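# Put the orange into the foam net sleeve

## Task

Place the orange inside the foam net sleeve without pulling on the net hard enough to tear it; tearing it counts against the result.

## Robot and tools

Robot: two arms, left_arm and right_arm, each with a two-finger parallel gripper and a wrist camera. In the scene frame the origin sits at table-top height midway between the nominal bases; +x points out over the table, +z up, and left_arm is on the +y side (arm names do not match image sides). Calibrated bases: left_arm at (+0.031, +0.374, +0.006) m, right_arm at (+0.049, -0.254, +0.010) m, both almost unrotated. A two-camera stand stands behind the arms. Cameras: cam_high, cam_low, cam_left_wrist, cam_right_wrist, each 672x504.

Frames: each arm reports its end_effector_position (metres, the point between the finger pads about 1 cm behind the tips) and end_effector_quat_wxyz in its own base frame. Fixed cameras and the table use the scene frame. The gripper's fingers point along its +z and open and close along its y. Reported poses can be off by a few centimetres, more when reaching far.

Row layout (used by execute_actions and move): 14 numbers in [-1, 1]. First seven are left_arm: dx, dy, dz, rx, ry, rz, opening; the next seven are the same for right_arm. Both arms always appear, even if one is idle. dx..rz are offsets, not poses: they are measured from that arm's Hand target as it stood when the action or move began, along that arm's base axes, with rotation about the Hand target position. Scale: 1.0 = 0.6 m or 180 degrees; rx, ry, rz form one rotation vector. A translation longer than 1.0 may be shortened along its direction. Opening is absolute: +1 fully open (0.094 m), -1 closed. All zeros for an arm's six pose numbers re-commands its current Hand target; a 0 opening is a real command (half open), so resend the current opening to leave a gripper unchanged.

execute_actions(actions, cameras): actions is a list of actions; each action is a list of up to 15 rows, one per 1/30 s step; a short action repeats its last row to fill 15 steps. Every row in an action counts from the action's start pose, not the previous row; the next action counts from the new Hand target, so repeating an offset keeps moving. An empty list returns state plus images and the scene number. cameras: names, ["all"], [] or null.

move(target, speed, blend, opening_speed, grip_force, blocking, cameras): straight-line path(s) from the Hand target. target is one 14-number row or a list of up to 15 rows, all offsets from the same starting Hand targets. speed in m/s, 0.002 to 2.9 (default 0.25), one value or one per target; rotation cap is twice that in rad/s. blend in metres rounds intermediate corners (0 = stop at each). opening_speed (>=0.2 per second on the -1..+1 scale) closes fingers gradually; use it on soft or fragile items. grip_force in newtons per pad, 10 to 50, one number or one per arm; it persists; lower forces close slowly. blocking=false returns after about 0.5 s while the move continues. A move is capped at 10 s; paths do not avoid obstacles or the other arm. The result adds a move: line such as done, off_target, moving, held or fault plus limits (paced = clipped, held = steps withheld).

wait(seconds 0 to 10, cameras): lets time pass holding commands. stop(cameras): brakes a running move. zoom_image(camera, region [x0, y0, x1, y1] in pixels, at most 504x504): closer view of the latest image of that camera. read_manual(section="licences"): licence texts only. finished_scene(scene): ends the current scene with its number; irreversible.

Results: Hand target is the last commanded pose after clipping; the gripper often settles short of it, and the next command (even zeros) pushes for it again. Tool commands lists current commands. grip_measured is the finger opening on the command scale, reading up to about 2.5 mm wide when empty; grip_effort_nm is a smoothed gripper motor effort (negative closing), not pad force. Joint positions end with opening in metres; Joint velocities may say within noise. Joint torques include arm weight and wrap at ±28 N m on joints 1 to 3. MOTOR HOT appears from 75 °C; at 90 °C the arm folds and idles; at 100 °C it falls limp. Heat comes from loads, stretched reach and pushing into unreachable poses.

Control notes: orientation commands are clipped to 40 degrees from the measured orientation per step. Friction and gravity leave grippers low, short or tilted, especially far out; check pose after each motion and correct. Small moves may fail or go sideways. Avoid paths near an arm's own base (shoulder can flip) and a wrist near joint 1's axis. A blocked arm keeps pushing until commanded back past the gripper.

Avoid: fast contacts, overshooting targets into objects, hitting fixed or heavy things, any contact or squeeze between the two arms (including one gripper closing on the other's fingers), dropping or releasing moving objects, letting anything leave the table, and tugging the net hard. An occasional disturbance may nudge loose objects. The orange and sleeve must stay in place once the robot lets go.

Each tool is called after "Emit:" as name(argument=value, ...) on one line, values as JSON.

## Session

Emit:
execute_actions(actions=[], cameras=["all"])

Scene clock: 0.00 s.
left_arm: end_effector_position=(+0.3408, -0.2571, +0.2977) grip_measured=-0.984 grip_effort_nm=n/a end_effector_quat_wxyz=(+0.708, +0.637, +0.299, -0.063) | right_arm: end_effector_position=(+0.3268, +0.2401, +0.2983) grip_measured=-0.987 grip_effort_nm=n/a end_effector_quat_wxyz=(+0.314, -0.066, +0.696, +0.643)
Joint positions: left_arm=[-0.322 1.431 0.866 0.582 0.898 1.03 0.001] | right_arm=[0.283 1.355 0.792 0.601 -0.928 1.052 0.001]
Joint velocities: within noise
Joint torques (N m): no reading
Heat: left arm: 32 °C; right arm: 33 °C.
Hand target: left_arm +0.3411, -0.2564, +0.3007; +0.709, +0.636, +0.298, -0.061 | right_arm +0.3267, +0.2394, +0.3063; +0.323, -0.072, +0.690, +0.644
Tool commands: left_gripper/opening=-1.0 right_gripper/opening=-1.0

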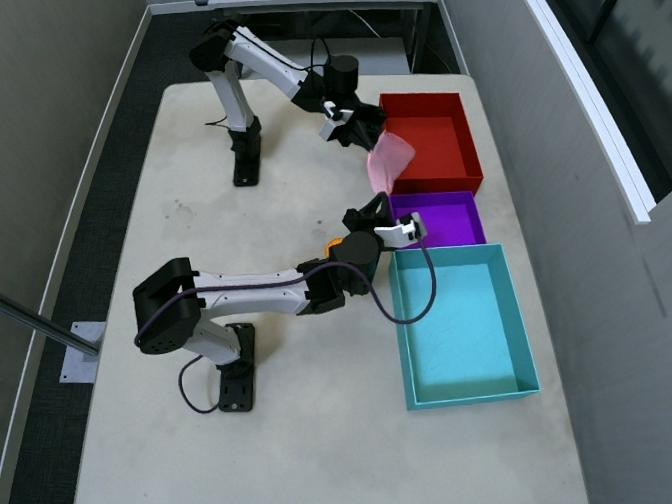

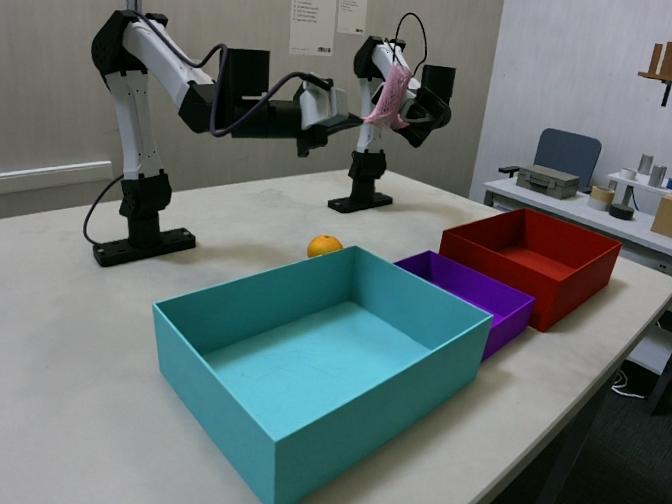

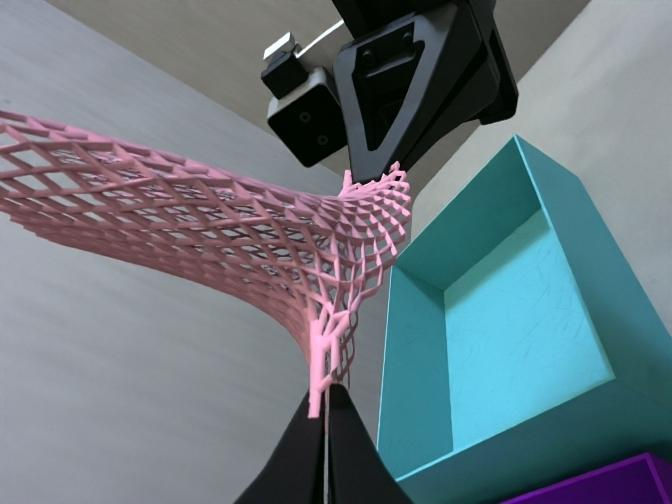

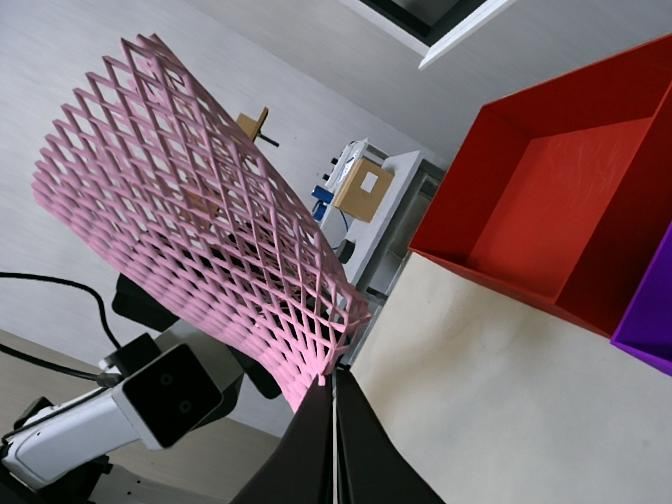

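Emit:
move(target=[-0.15, -0.046, -0.1578, 0.2646, -0.0888, -0.0395, -1, -0.1483, 0.0075, -0.1672, -0.2646, -0.0888, 0.0395, -1], speed=0.15, cameras=["all"])

Emit:
zoom_image(camera="cam_low", region=[250, 70, 440, 280])

Emit:
zoom_image(camera="cam_high", region=[240, 130, 400, 290])

Emit:
zoom_image(camera="cam_left_wrist", region=[0, 60, 440, 430])

Emit:
zoom_image(camera="cam_right_wrist", region=[0, 80, 460, 450])

Scene clock: 44.23 s.
left_arm: end_effector_position=(+0.2494, -0.2849, +0.1951) grip_measured=-0.984 grip_effort_nm=-0.84 end_effector_quat_wxyz=(+0.421, +0.887, +0.166, +0.093) | right_arm: end_effector_position=(+0.2361, +0.2441, +0.1927) grip_measured=-0.987 grip_effort_nm=-0.71 end_effector_quat_wxyz=(+0.302, -0.318, +0.840, +0.320)
Joint positions: left_arm=[-0.684 1.29 0.999 -0.448 0.371 1.923 0.001] | right_arm=[0.569 1.147 0.891 -0.5 -0.468 0.051 0.001]
Joint torques (N m): left_arm=[-0.53 -6.06 9.31 1.68 0 0.01] | right_arm=[0.84 -5.3 8.39 1.51 0.01 -0.15]
Heat: left arm: 40 °C; right arm: 36 °C.
Hand target: left_arm +0.2511, -0.2840, +0.2061; +0.422, +0.886, +0.160, +0.108 | right_arm +0.2377, +0.2438, +0.2060; +0.318, -0.323, +0.834, +0.314
Off the commanded pose: left_arm 0.011 m, 2 deg | right_arm 0.013 m, 2 deg.
move: off_target (left_arm, right_arm)

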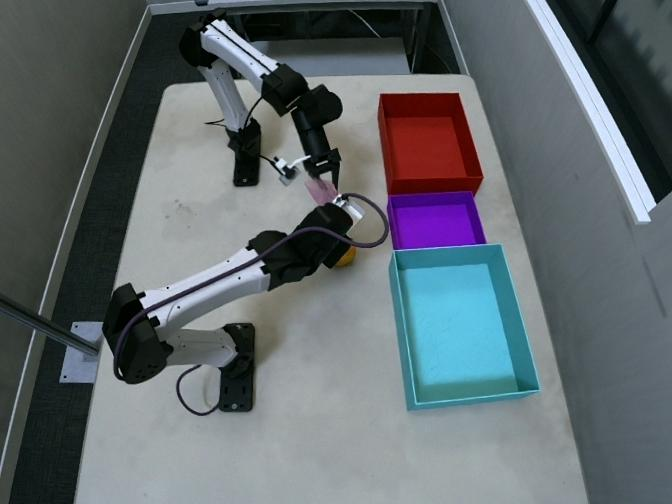

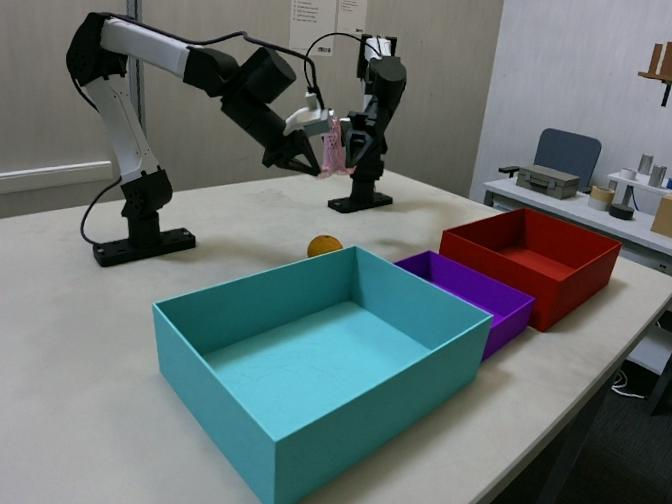

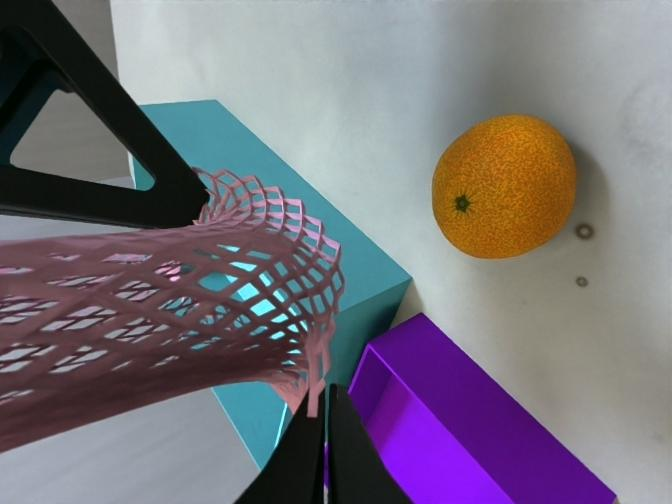

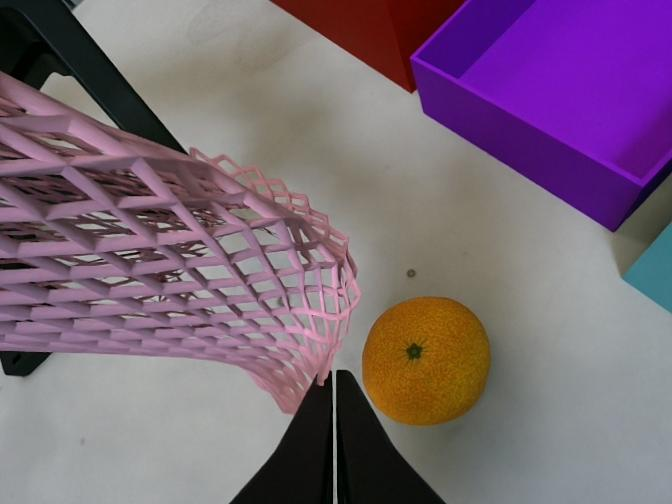

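Scaled by 2.400 from the camera's 672x504 image, which has a finer 960x720 frame.

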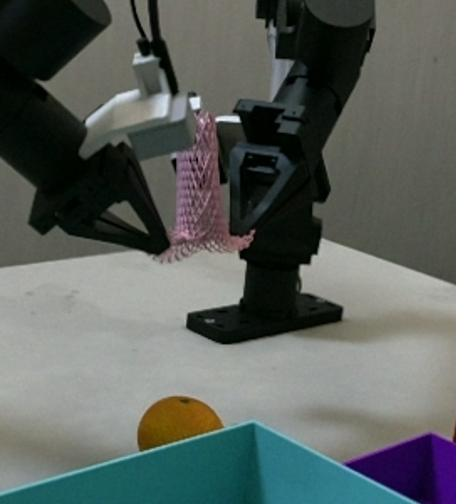

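Scaled by 3.150 from the camera's 672x504 image, which has a finer 960x720 frame.

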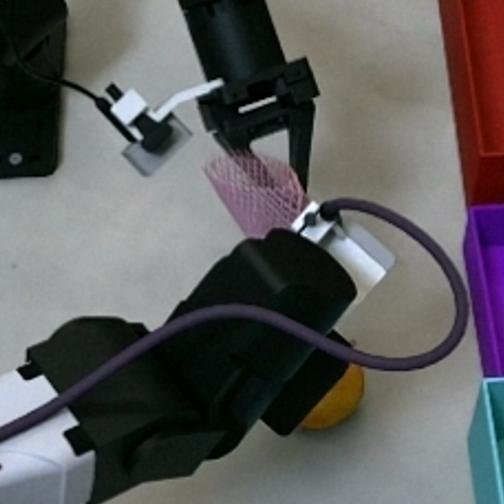

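Scaled by 1.145 from the camera's 672x504 image, which has a finer 960x720 frame.

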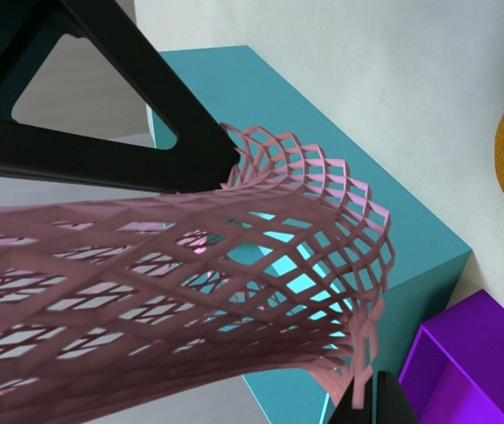

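Scaled by 1.096 from the camera's 672x504 image, which has a finer 960x720 frame.

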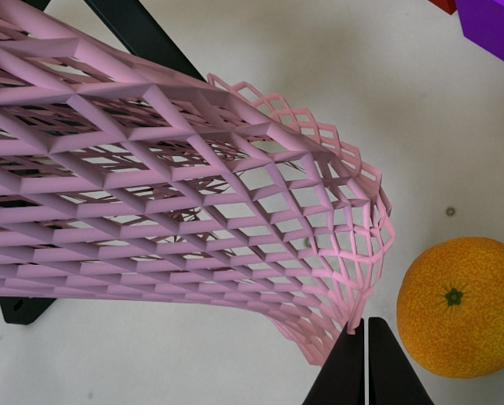

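Emit:
move(target=[0.0377, -0.0197, -0.205, 0, 0, 0, -1, 0.0377, -0.0197, -0.2075, 0, 0, 0, -1], speed=0.15, cameras=["all"])

Emit:
zoom_image(camera="cam_low", region=[260, 130, 400, 280])

Emit:
zoom_image(camera="cam_high", region=[270, 150, 400, 280])

Emit:
zoom_image(camera="cam_left_wrist", region=[60, 40, 480, 430])

Emit:
zoom_image(camera="cam_right_wrist", region=[60, 120, 480, 500])

Scene clock: 86.53 s.
left_arm: end_effector_position=(+0.2723, -0.3008, +0.0899) grip_measured=-0.984 grip_effort_nm=-0.84 end_effector_quat_wxyz=(+0.430, +0.883, +0.158, +0.106) | right_arm: end_effector_position=(+0.2592, +0.2333, +0.0835) grip_measured=-0.987 grip_effort_nm=-0.71 end_effector_quat_wxyz=(+0.315, -0.321, +0.837, +0.312)
Joint positions: left_arm=[-0.679 1.524 0.727 0.086 0.371 1.938 0.001] | right_arm=[0.487 1.34 0.559 0.012 -0.51 -0.026 0.001]
Joint torques (N m): left_arm=[0.81 -5.68 5.72 1.91 0.11 0.02] | right_arm=[-0.44 -4.05 4.79 1.83 -0.3 -0.14]
Heat: left arm: 43 °C; right arm: 43 °C.
Hand target: left_arm +0.2737, -0.2959, +0.0831; +0.422, +0.886, +0.160, +0.108 | right_arm +0.2603, +0.2321, +0.0815; +0.318, -0.324, +0.834, +0.314
Off the commanded pose: left_arm 0.009 m, 1 deg | right_arm 0.003 m, 1 deg.
move: done

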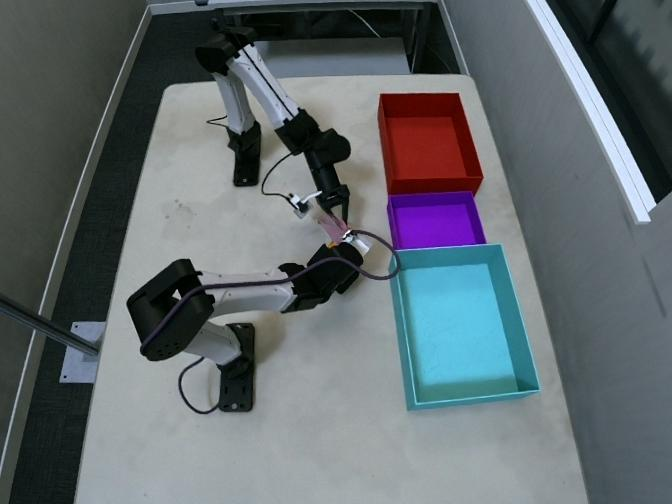

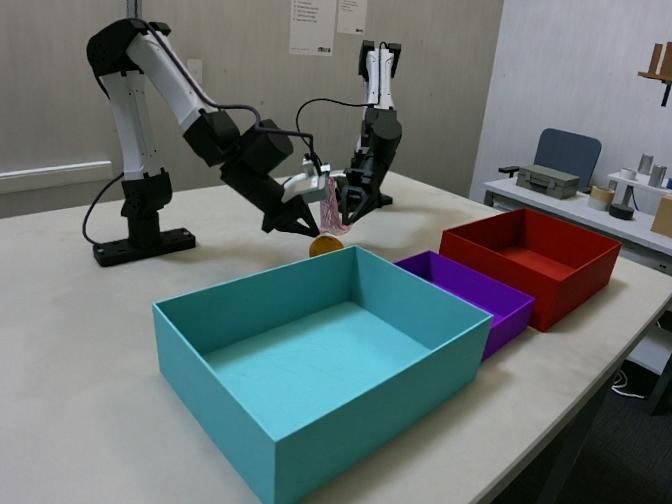

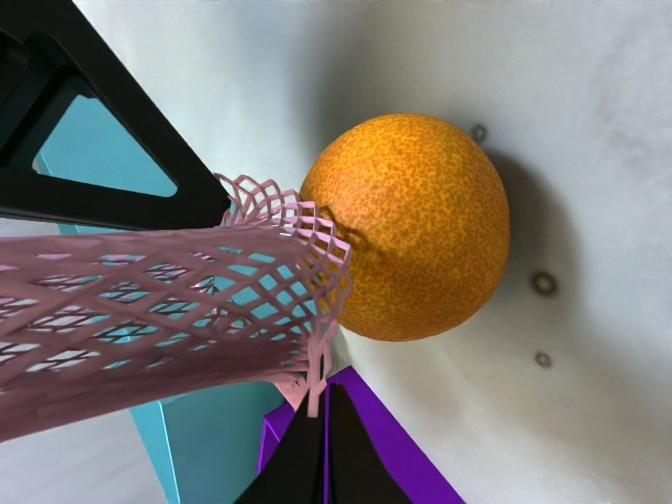

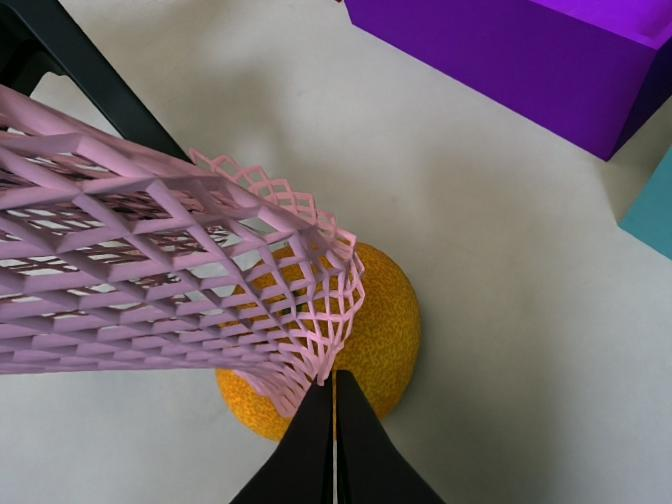

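Scaled by 3.360 from the camera's 672x504 image, which has a finer 960x720 frame.

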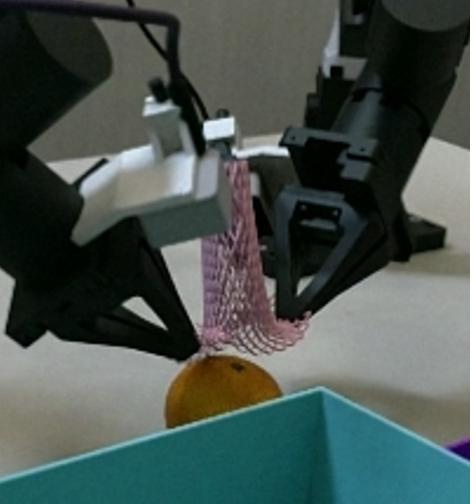

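Scaled by 3.877 from the camera's 672x504 image, which has a finer 960x720 frame.

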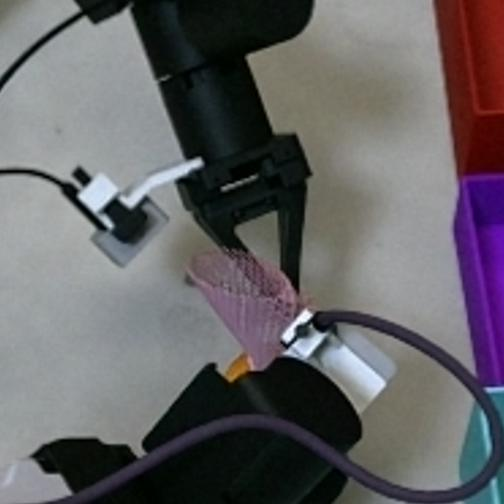

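Scaled by 1.200 from the camera's 672x504 image, which has a finer 960x720 frame.

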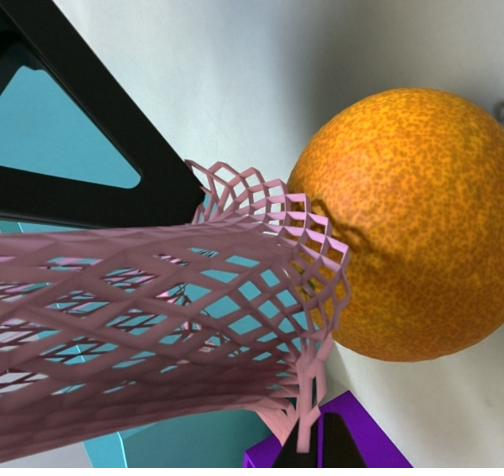

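Scaled by 1.200 from the camera's 672x504 image, which has a finer 960x720 frame.

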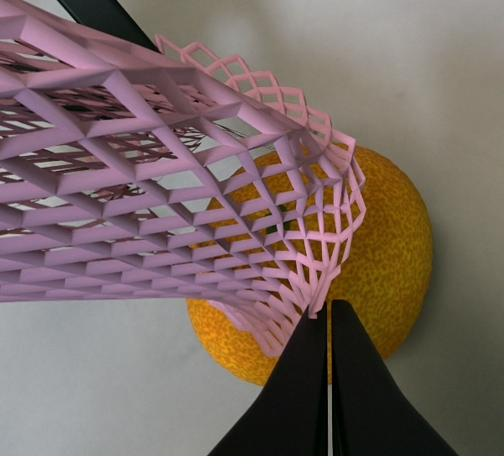

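Emit:
move(target=[0, 0.003, -0.0467, 0, 0, 0, -1, 0, 0, -0.0433, 0, 0, 0, -1], speed=0.08, cameras=["all"])

Emit:
zoom_image(camera="cam_low", region=[260, 130, 400, 280])

Emit:
zoom_image(camera="cam_left_wrist", region=[60, 40, 480, 430])

Emit:
zoom_image(camera="cam_right_wrist", region=[60, 120, 480, 500])

Scene clock: 136.83 s.
left_arm: end_effector_position=(+0.2751, -0.2995, +0.0651) grip_measured=-0.984 grip_effort_nm=-0.84 end_effector_quat_wxyz=(+0.433, +0.880, +0.158, +0.111) | right_arm: end_effector_position=(+0.2616, +0.2347, +0.0612) grip_measured=-0.987 grip_effort_nm=-0.70 end_effector_quat_wxyz=(+0.321, -0.322, +0.833, +0.315)
Joint positions: left_arm=[-0.672 1.594 0.667 0.227 0.371 1.94 0.001] | right_arm=[0.485 1.422 0.499 0.169 -0.516 -0.026 0.001]
Joint torques (N m): left_arm=[0.64 -5.53 5.08 1.84 0.14 0.04] | right_arm=[-0.25 -4.12 4.19 1.78 -0.24 -0.14]
Heat: left arm: 42 °C; right arm: 40 °C.
Hand target: left_arm +0.2736, -0.2940, +0.0549; +0.422, +0.886, +0.160, +0.108 | right_arm +0.2603, +0.2321, +0.0556; +0.318, -0.323, +0.834, +0.314
Off the commanded pose: left_arm 0.012 m, 1 deg | right_arm 0.006 m, 0 deg.
move: off_target (left_arm)

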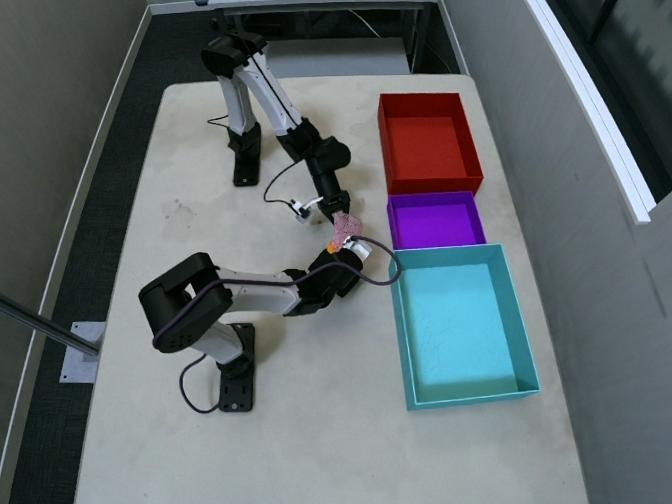

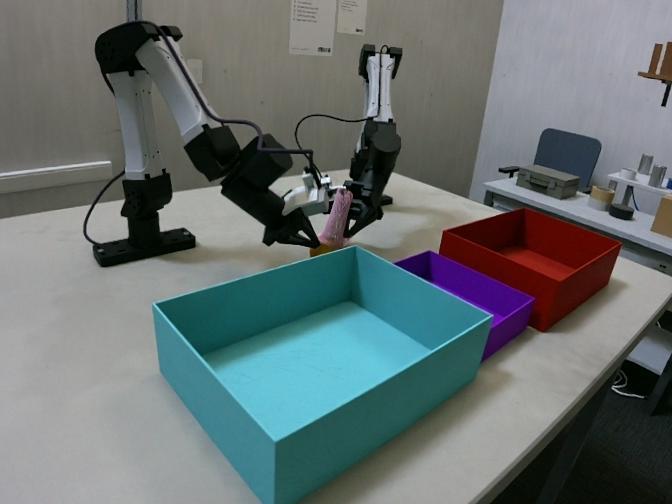

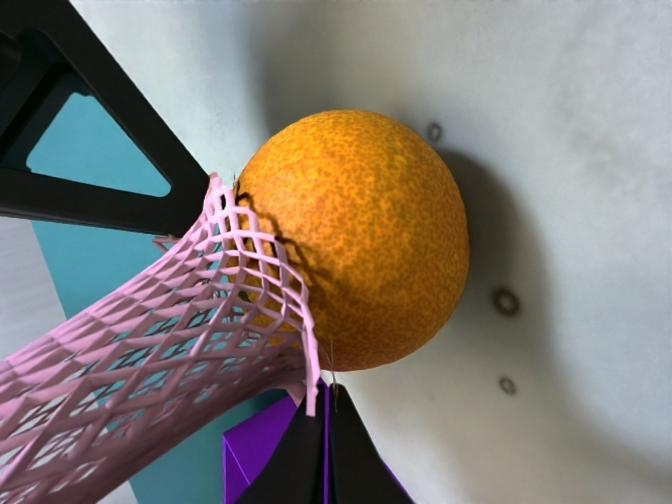

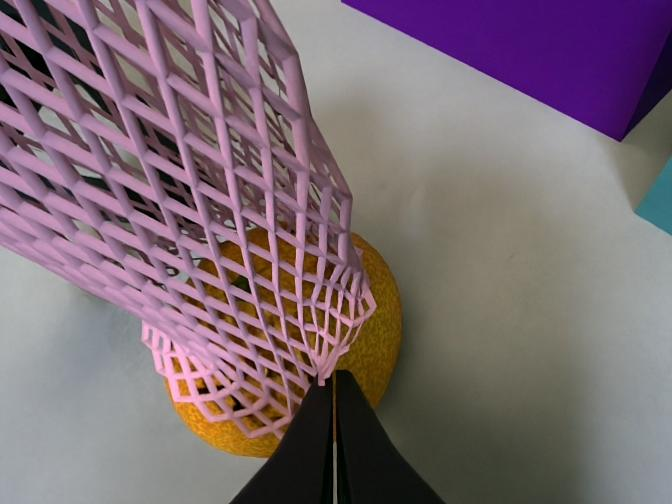

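Scaled by 3.360 from the camera's 672x504 image, which has a finer 960x720 frame.

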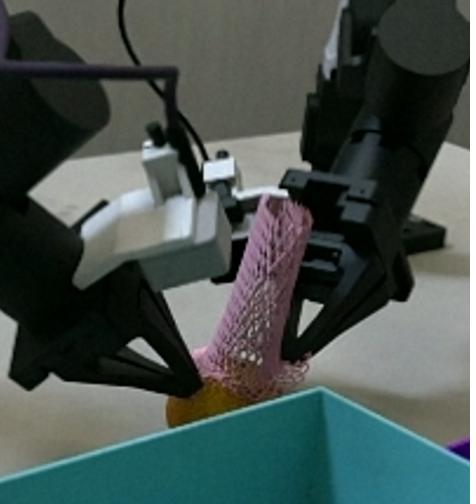

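Scaled by 1.200 from the camera's 672x504 image, which has a finer 960x720 frame.

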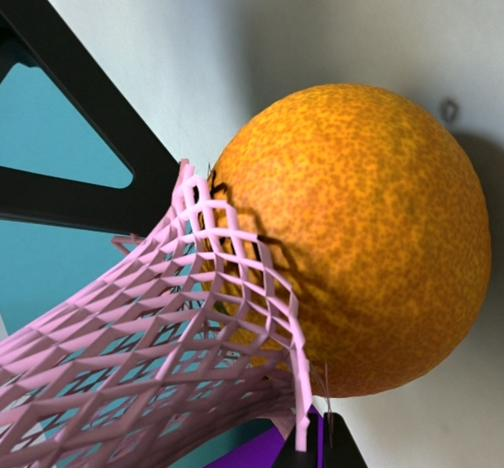

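Scaled by 1.200 from the camera's 672x504 image, which has a finer 960x720 frame.

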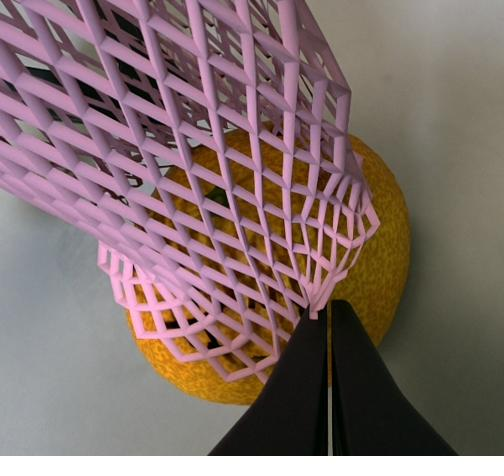

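Emit:
move(target=[-0.0083, -0.0017, -0.03, 0, 0, 0, -1, -0.01, -0.0033, -0.03, 0, 0, 0, -1], speed=0.06, cameras=["all"])

Emit:
zoom_image(camera="cam_low", region=[260, 130, 400, 280])

Emit:
zoom_image(camera="cam_left_wrist", region=[60, 40, 480, 430])

Emit:
zoom_image(camera="cam_right_wrist", region=[40, 120, 460, 500])

Scene clock: 184.83 s.
left_arm: end_effector_position=(+0.2764, -0.3001, +0.0547) grip_measured=-0.985 grip_effort_nm=-0.82 end_effector_quat_wxyz=(+0.443, +0.875, +0.154, +0.120) | right_arm: end_effector_position=(+0.2605, +0.2326, +0.0486) grip_measured=-0.987 grip_effort_nm=-0.69 end_effector_quat_wxyz=(+0.333, -0.322, +0.828, +0.316)
Joint positions: left_arm=[-0.672 1.634 0.624 0.341 0.369 1.94 0.001] | right_arm=[0.481 1.461 0.441 0.291 -0.516 -0.026 0.001]
Joint torques (N m): left_arm=[-0.75 -4.96 4.51 1.7 0.06 -0.05] | right_arm=[0.46 -3.55 3.71 1.66 -0.21 -0.11]
Heat: left arm: 39 °C; right arm: 38 °C.
Hand target: left_arm +0.2687, -0.2950, +0.0369; +0.422, +0.886, +0.160, +0.108 | right_arm +0.2543, +0.2301, +0.0376; +0.318, -0.324, +0.834, +0.314
Off the commanded pose: left_arm 0.020 m, 3 deg | right_arm 0.013 m, 2 deg.
move: off_target (left_arm, right_arm)

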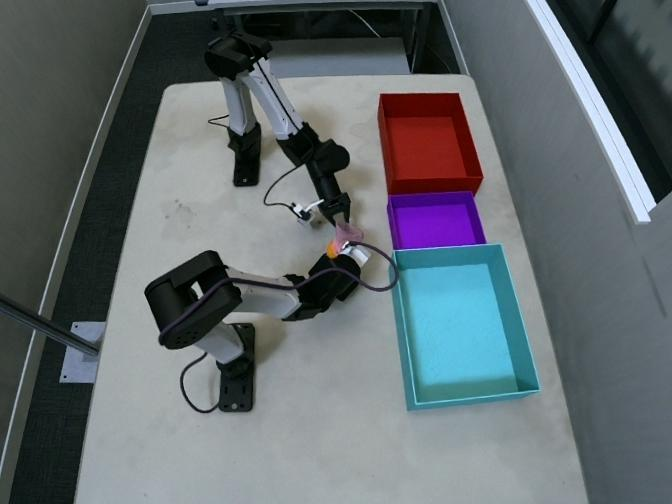

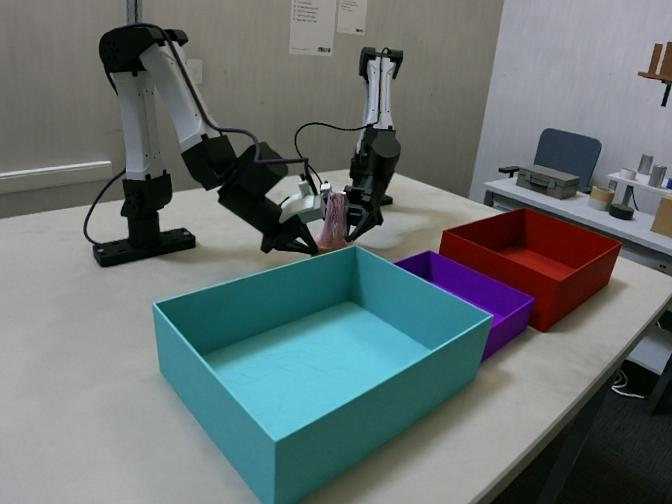

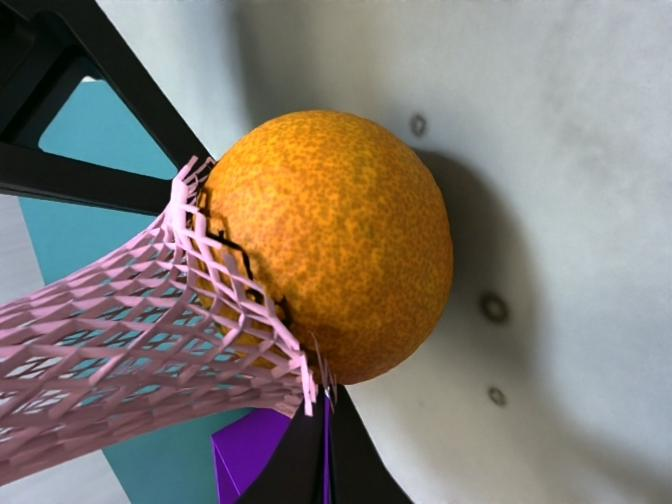

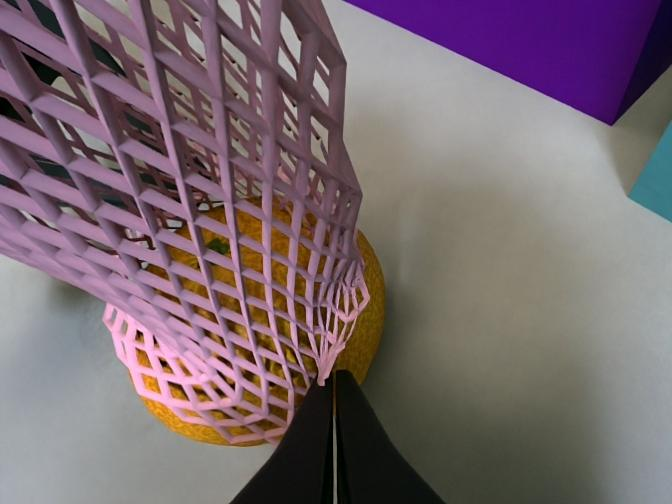

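Scaled by 3.360 from the camera's 672x504 image, which has a finer 960x720 frame.

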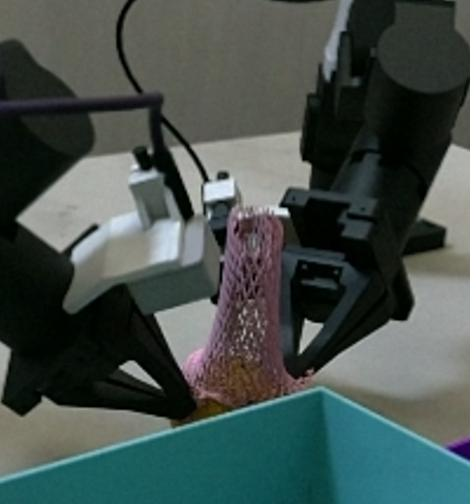

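Scaled by 1.200 from the camera's 672x504 image, which has a finer 960x720 frame.

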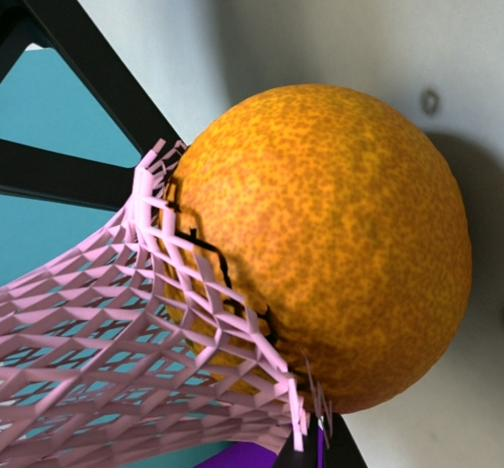

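Scaled by 1.200 from the camera's 672x504 image, which has a finer 960x720 frame.

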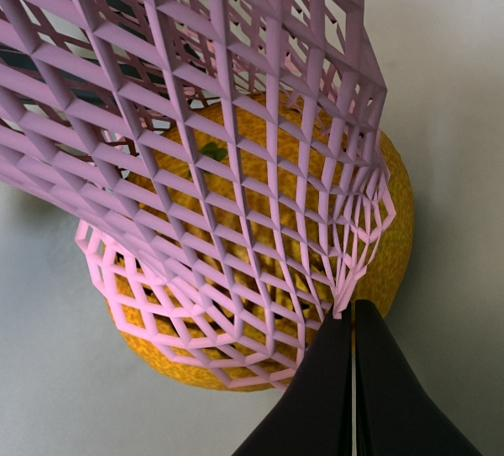

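Emit:
zoom_image(camera="cam_high", region=[290, 180, 390, 290])

Emit:
zoom_image(camera="cam_low", region=[290, 170, 390, 270])

Scaled by 4.582 from the camera's 672x504 image, which has a finer 960x720 frame.

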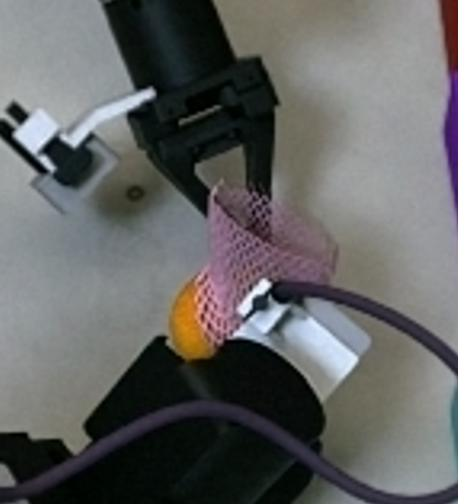

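Scaled by 5.040 from the camera's 672x504 image, which has a finer 960x720 frame.

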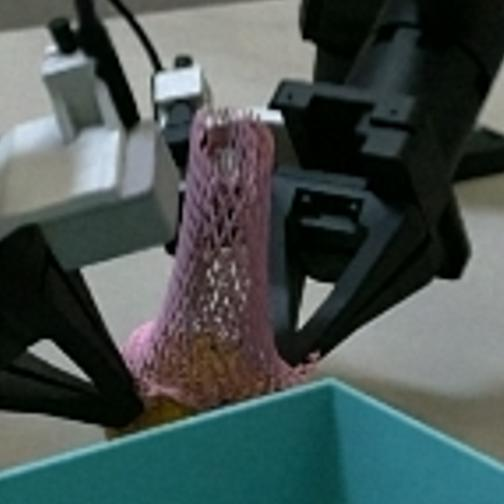

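Emit:
move(target=[0, -0.0077, 0.1077, 0, 0, 0, -1, -0.0045, 0.0017, 0.109, 0.0444, 0, 0, -1], speed=0.1, cameras=["all"])

Emit:
zoom_image(camera="cam_low", region=[270, 130, 390, 270])

Emit:
zoom_image(camera="cam_high", region=[290, 170, 390, 280])

Emit:
zoom_image(camera="cam_left_wrist", region=[60, 40, 480, 430])

Emit:
zoom_image(camera="cam_right_wrist", region=[40, 120, 460, 500])

Scene clock: 225.43 s.
left_arm: end_effector_position=(+0.2649, -0.2987, +0.0931) grip_measured=-0.985 grip_effort_nm=-0.82 end_effector_quat_wxyz=(+0.422, +0.888, +0.156, +0.098) | right_arm: end_effector_position=(+0.2467, +0.2304, +0.0915) grip_measured=-0.987 grip_effort_nm=-0.70 end_effector_quat_wxyz=(+0.332, -0.304, +0.814, +0.366)
Joint positions: left_arm=[-0.688 1.495 0.735 0.026 0.369 1.94 0.001] | right_arm=[0.446 1.28 0.454 0.145 -0.622 0.035 0.001]
Joint torques (N m): left_arm=[-0.53 -7.27 8.21 1.68 -0.02 -0.14] | right_arm=[-0.39 -5.55 7.25 1.57 -0.31 0.08]
Heat: left arm: 38 °C; right arm: 37 °C.
Hand target: left_arm +0.2687, -0.2997, +0.1015; +0.422, +0.886, +0.160, +0.108 | right_arm +0.2517, +0.2311, +0.1030; +0.340, -0.301, +0.810, +0.371
Off the commanded pose: left_arm 0.009 m, 1 deg | right_arm 0.013 m, 1 deg.
move: off_target (right_arm)

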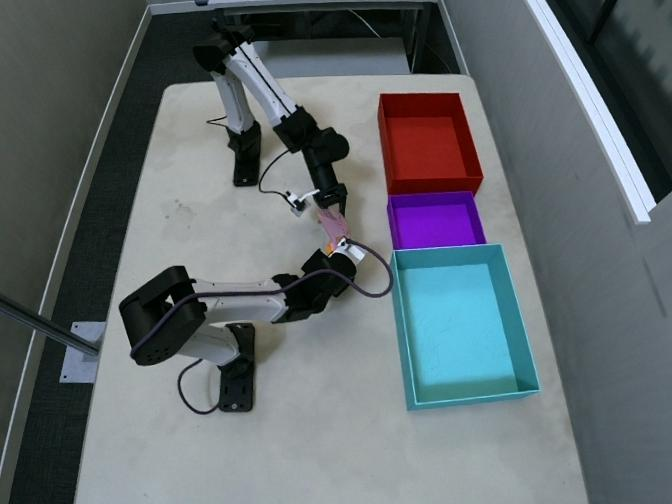

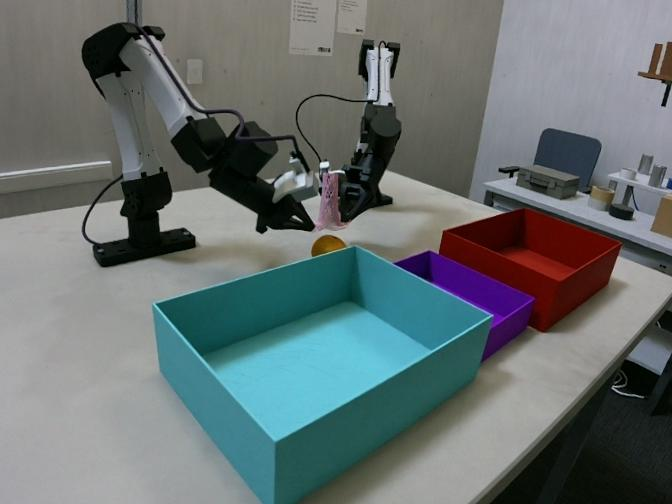

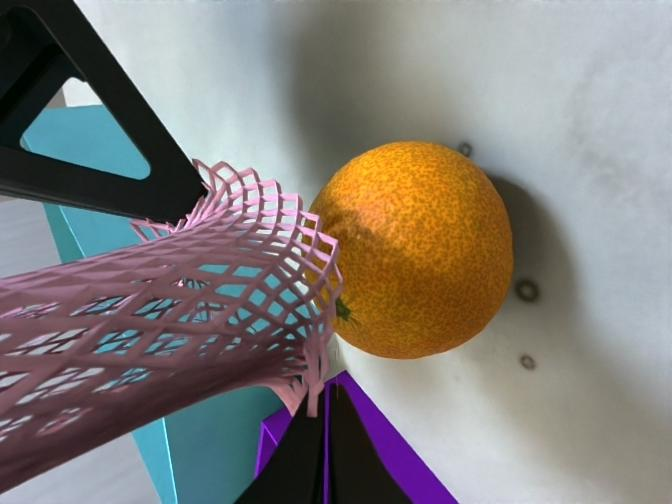

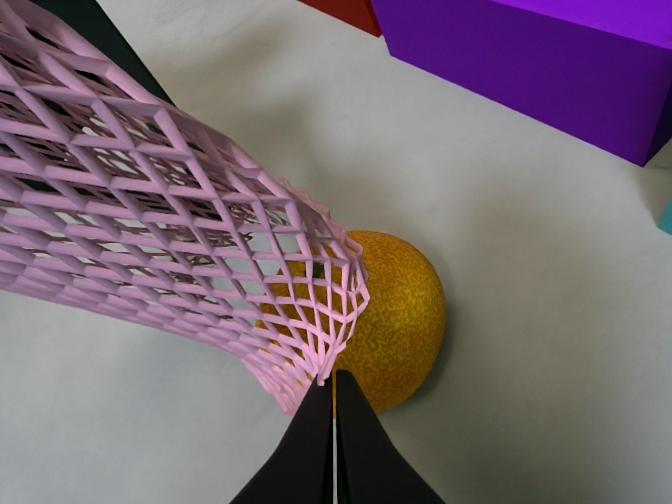

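Scaled by 3.600 from the camera's 672x504 image, which has a finer 960x720 frame.

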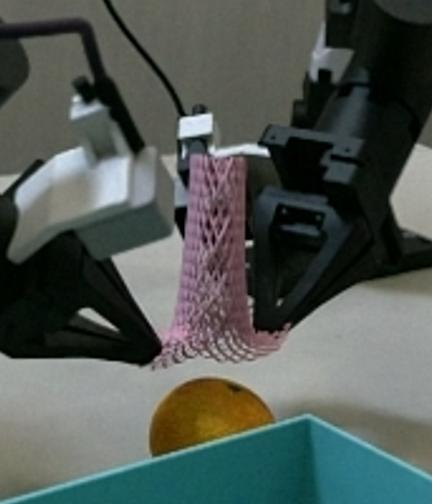

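Scaled by 4.582 from the camera's 672x504 image, which has a finer 960x720 frame.

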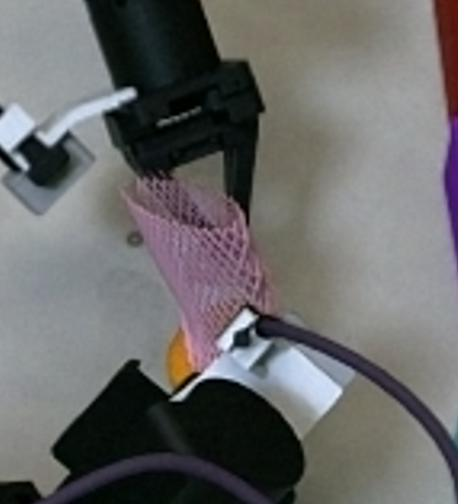

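Scaled by 1.200 from the camera's 672x504 image, which has a finer 960x720 frame.

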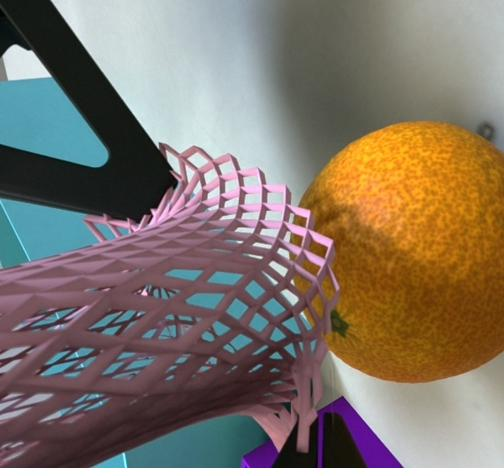

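Scaled by 1.200 from the camera's 672x504 image, which has a finer 960x720 frame.

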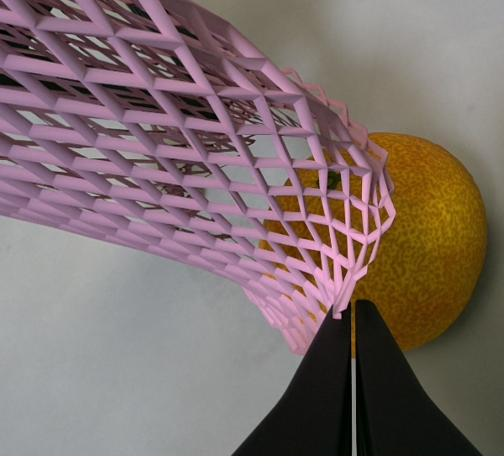

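Emit:
move(target=[0, 0.0142, -0.0775, 0, 0, 0, -1, 0, 0.0058, -0.0717, 0, 0, 0, -1], speed=0.08, cameras=["all"])

Emit:
zoom_image(camera="cam_low", region=[270, 130, 390, 270])

Emit:
zoom_image(camera="cam_high", region=[290, 170, 390, 280])

Emit:
zoom_image(camera="cam_left_wrist", region=[60, 40, 480, 430])

Emit:
zoom_image(camera="cam_right_wrist", region=[40, 120, 460, 500])

Scene clock: 285.70 s.
left_arm: end_effector_position=(+0.2702, -0.2970, +0.0659) grip_measured=-0.985 grip_effort_nm=-0.82 end_effector_quat_wxyz=(+0.434, +0.880, +0.157, +0.112) | right_arm: end_effector_position=(+0.2536, +0.2337, +0.0626) grip_measured=-0.987 grip_effort_nm=-0.70 end_effector_quat_wxyz=(+0.341, -0.302, +0.810, +0.369)
Joint positions: left_arm=[-0.676 1.572 0.646 0.229 0.369 1.94 0.001] | right_arm=[0.446 1.431 0.39 0.386 -0.622 0.046 0.001]
Joint torques (N m): left_arm=[0.72 -5.24 5 1.88 0.14 0.02] | right_arm=[0.83 -4.01 4.05 1.93 -0.2 0.08]
Heat: left arm: 43 °C; right arm: 41 °C.
Hand target: left_arm +0.2688, -0.2911, +0.0551; +0.422, +0.886, +0.160, +0.108 | right_arm +0.2517, +0.2346, +0.0600; +0.340, -0.301, +0.810, +0.371
Off the commanded pose: left_arm 0.012 m, 2 deg | right_arm 0.003 m, 0 deg.
move: off_target (left_arm)

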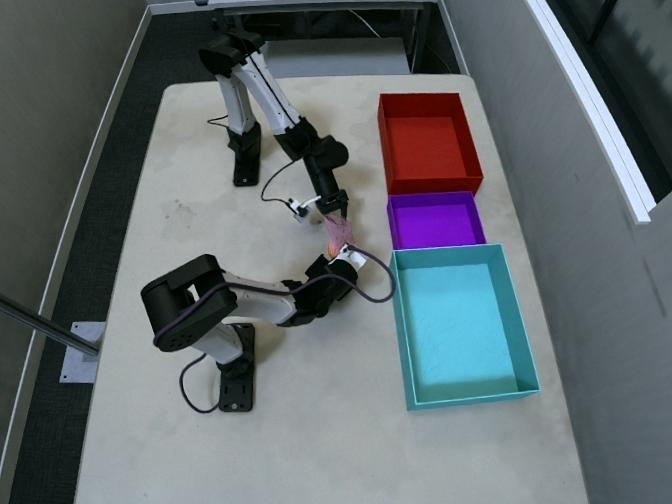

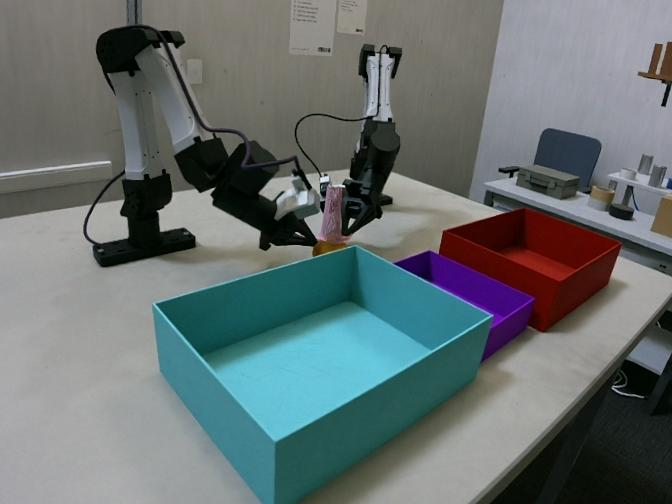

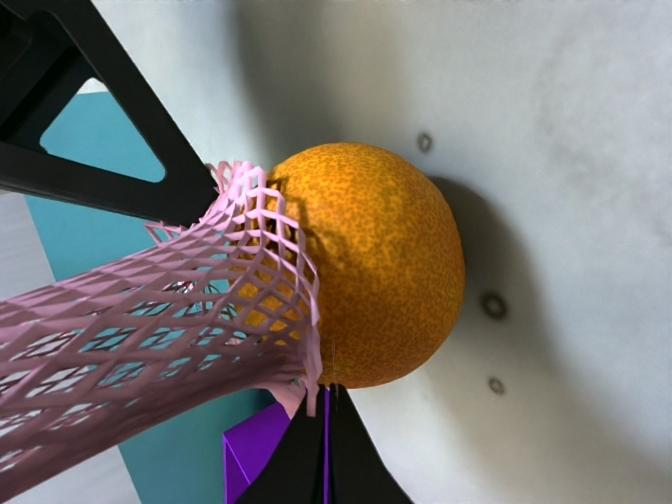

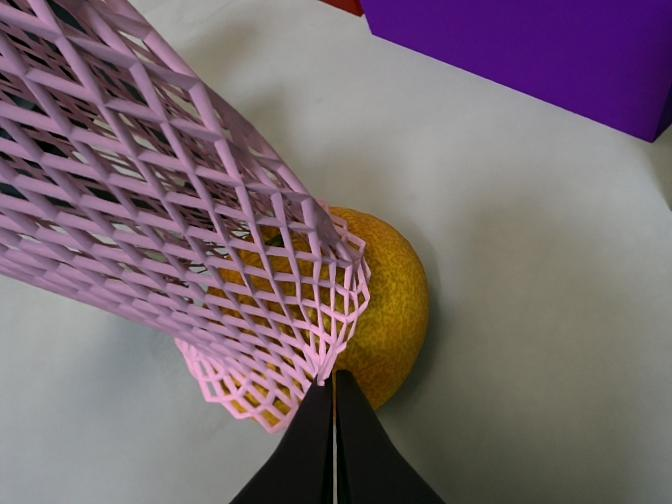

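Scaled by 3.600 from the camera's 672x504 image, which has a finer 960x720 frame.

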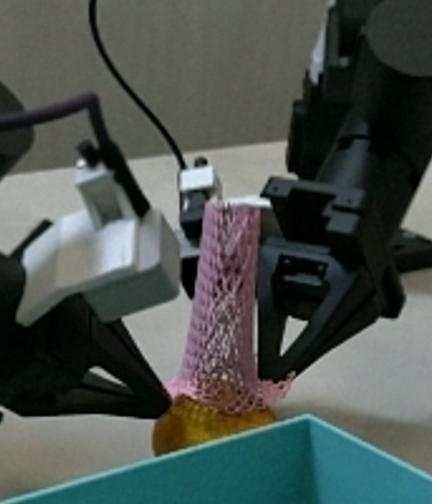

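Scaled by 4.582 from the camera's 672x504 image, which has a finer 960x720 frame.

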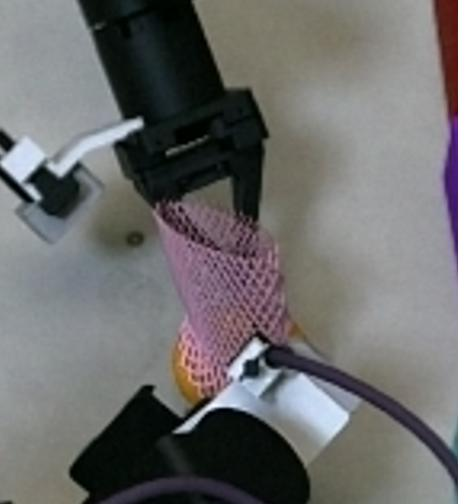

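Scaled by 1.200 from the camera's 672x504 image, which has a finer 960x720 frame.

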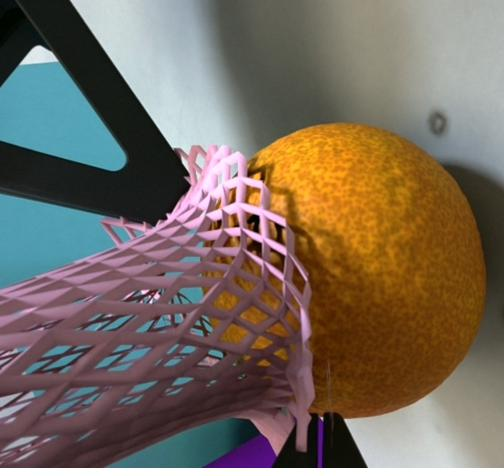

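Scaled by 1.200 from the camera's 672x504 image, which has a finer 960x720 frame.

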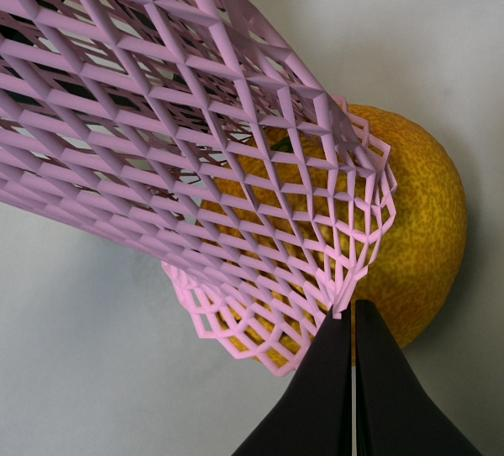

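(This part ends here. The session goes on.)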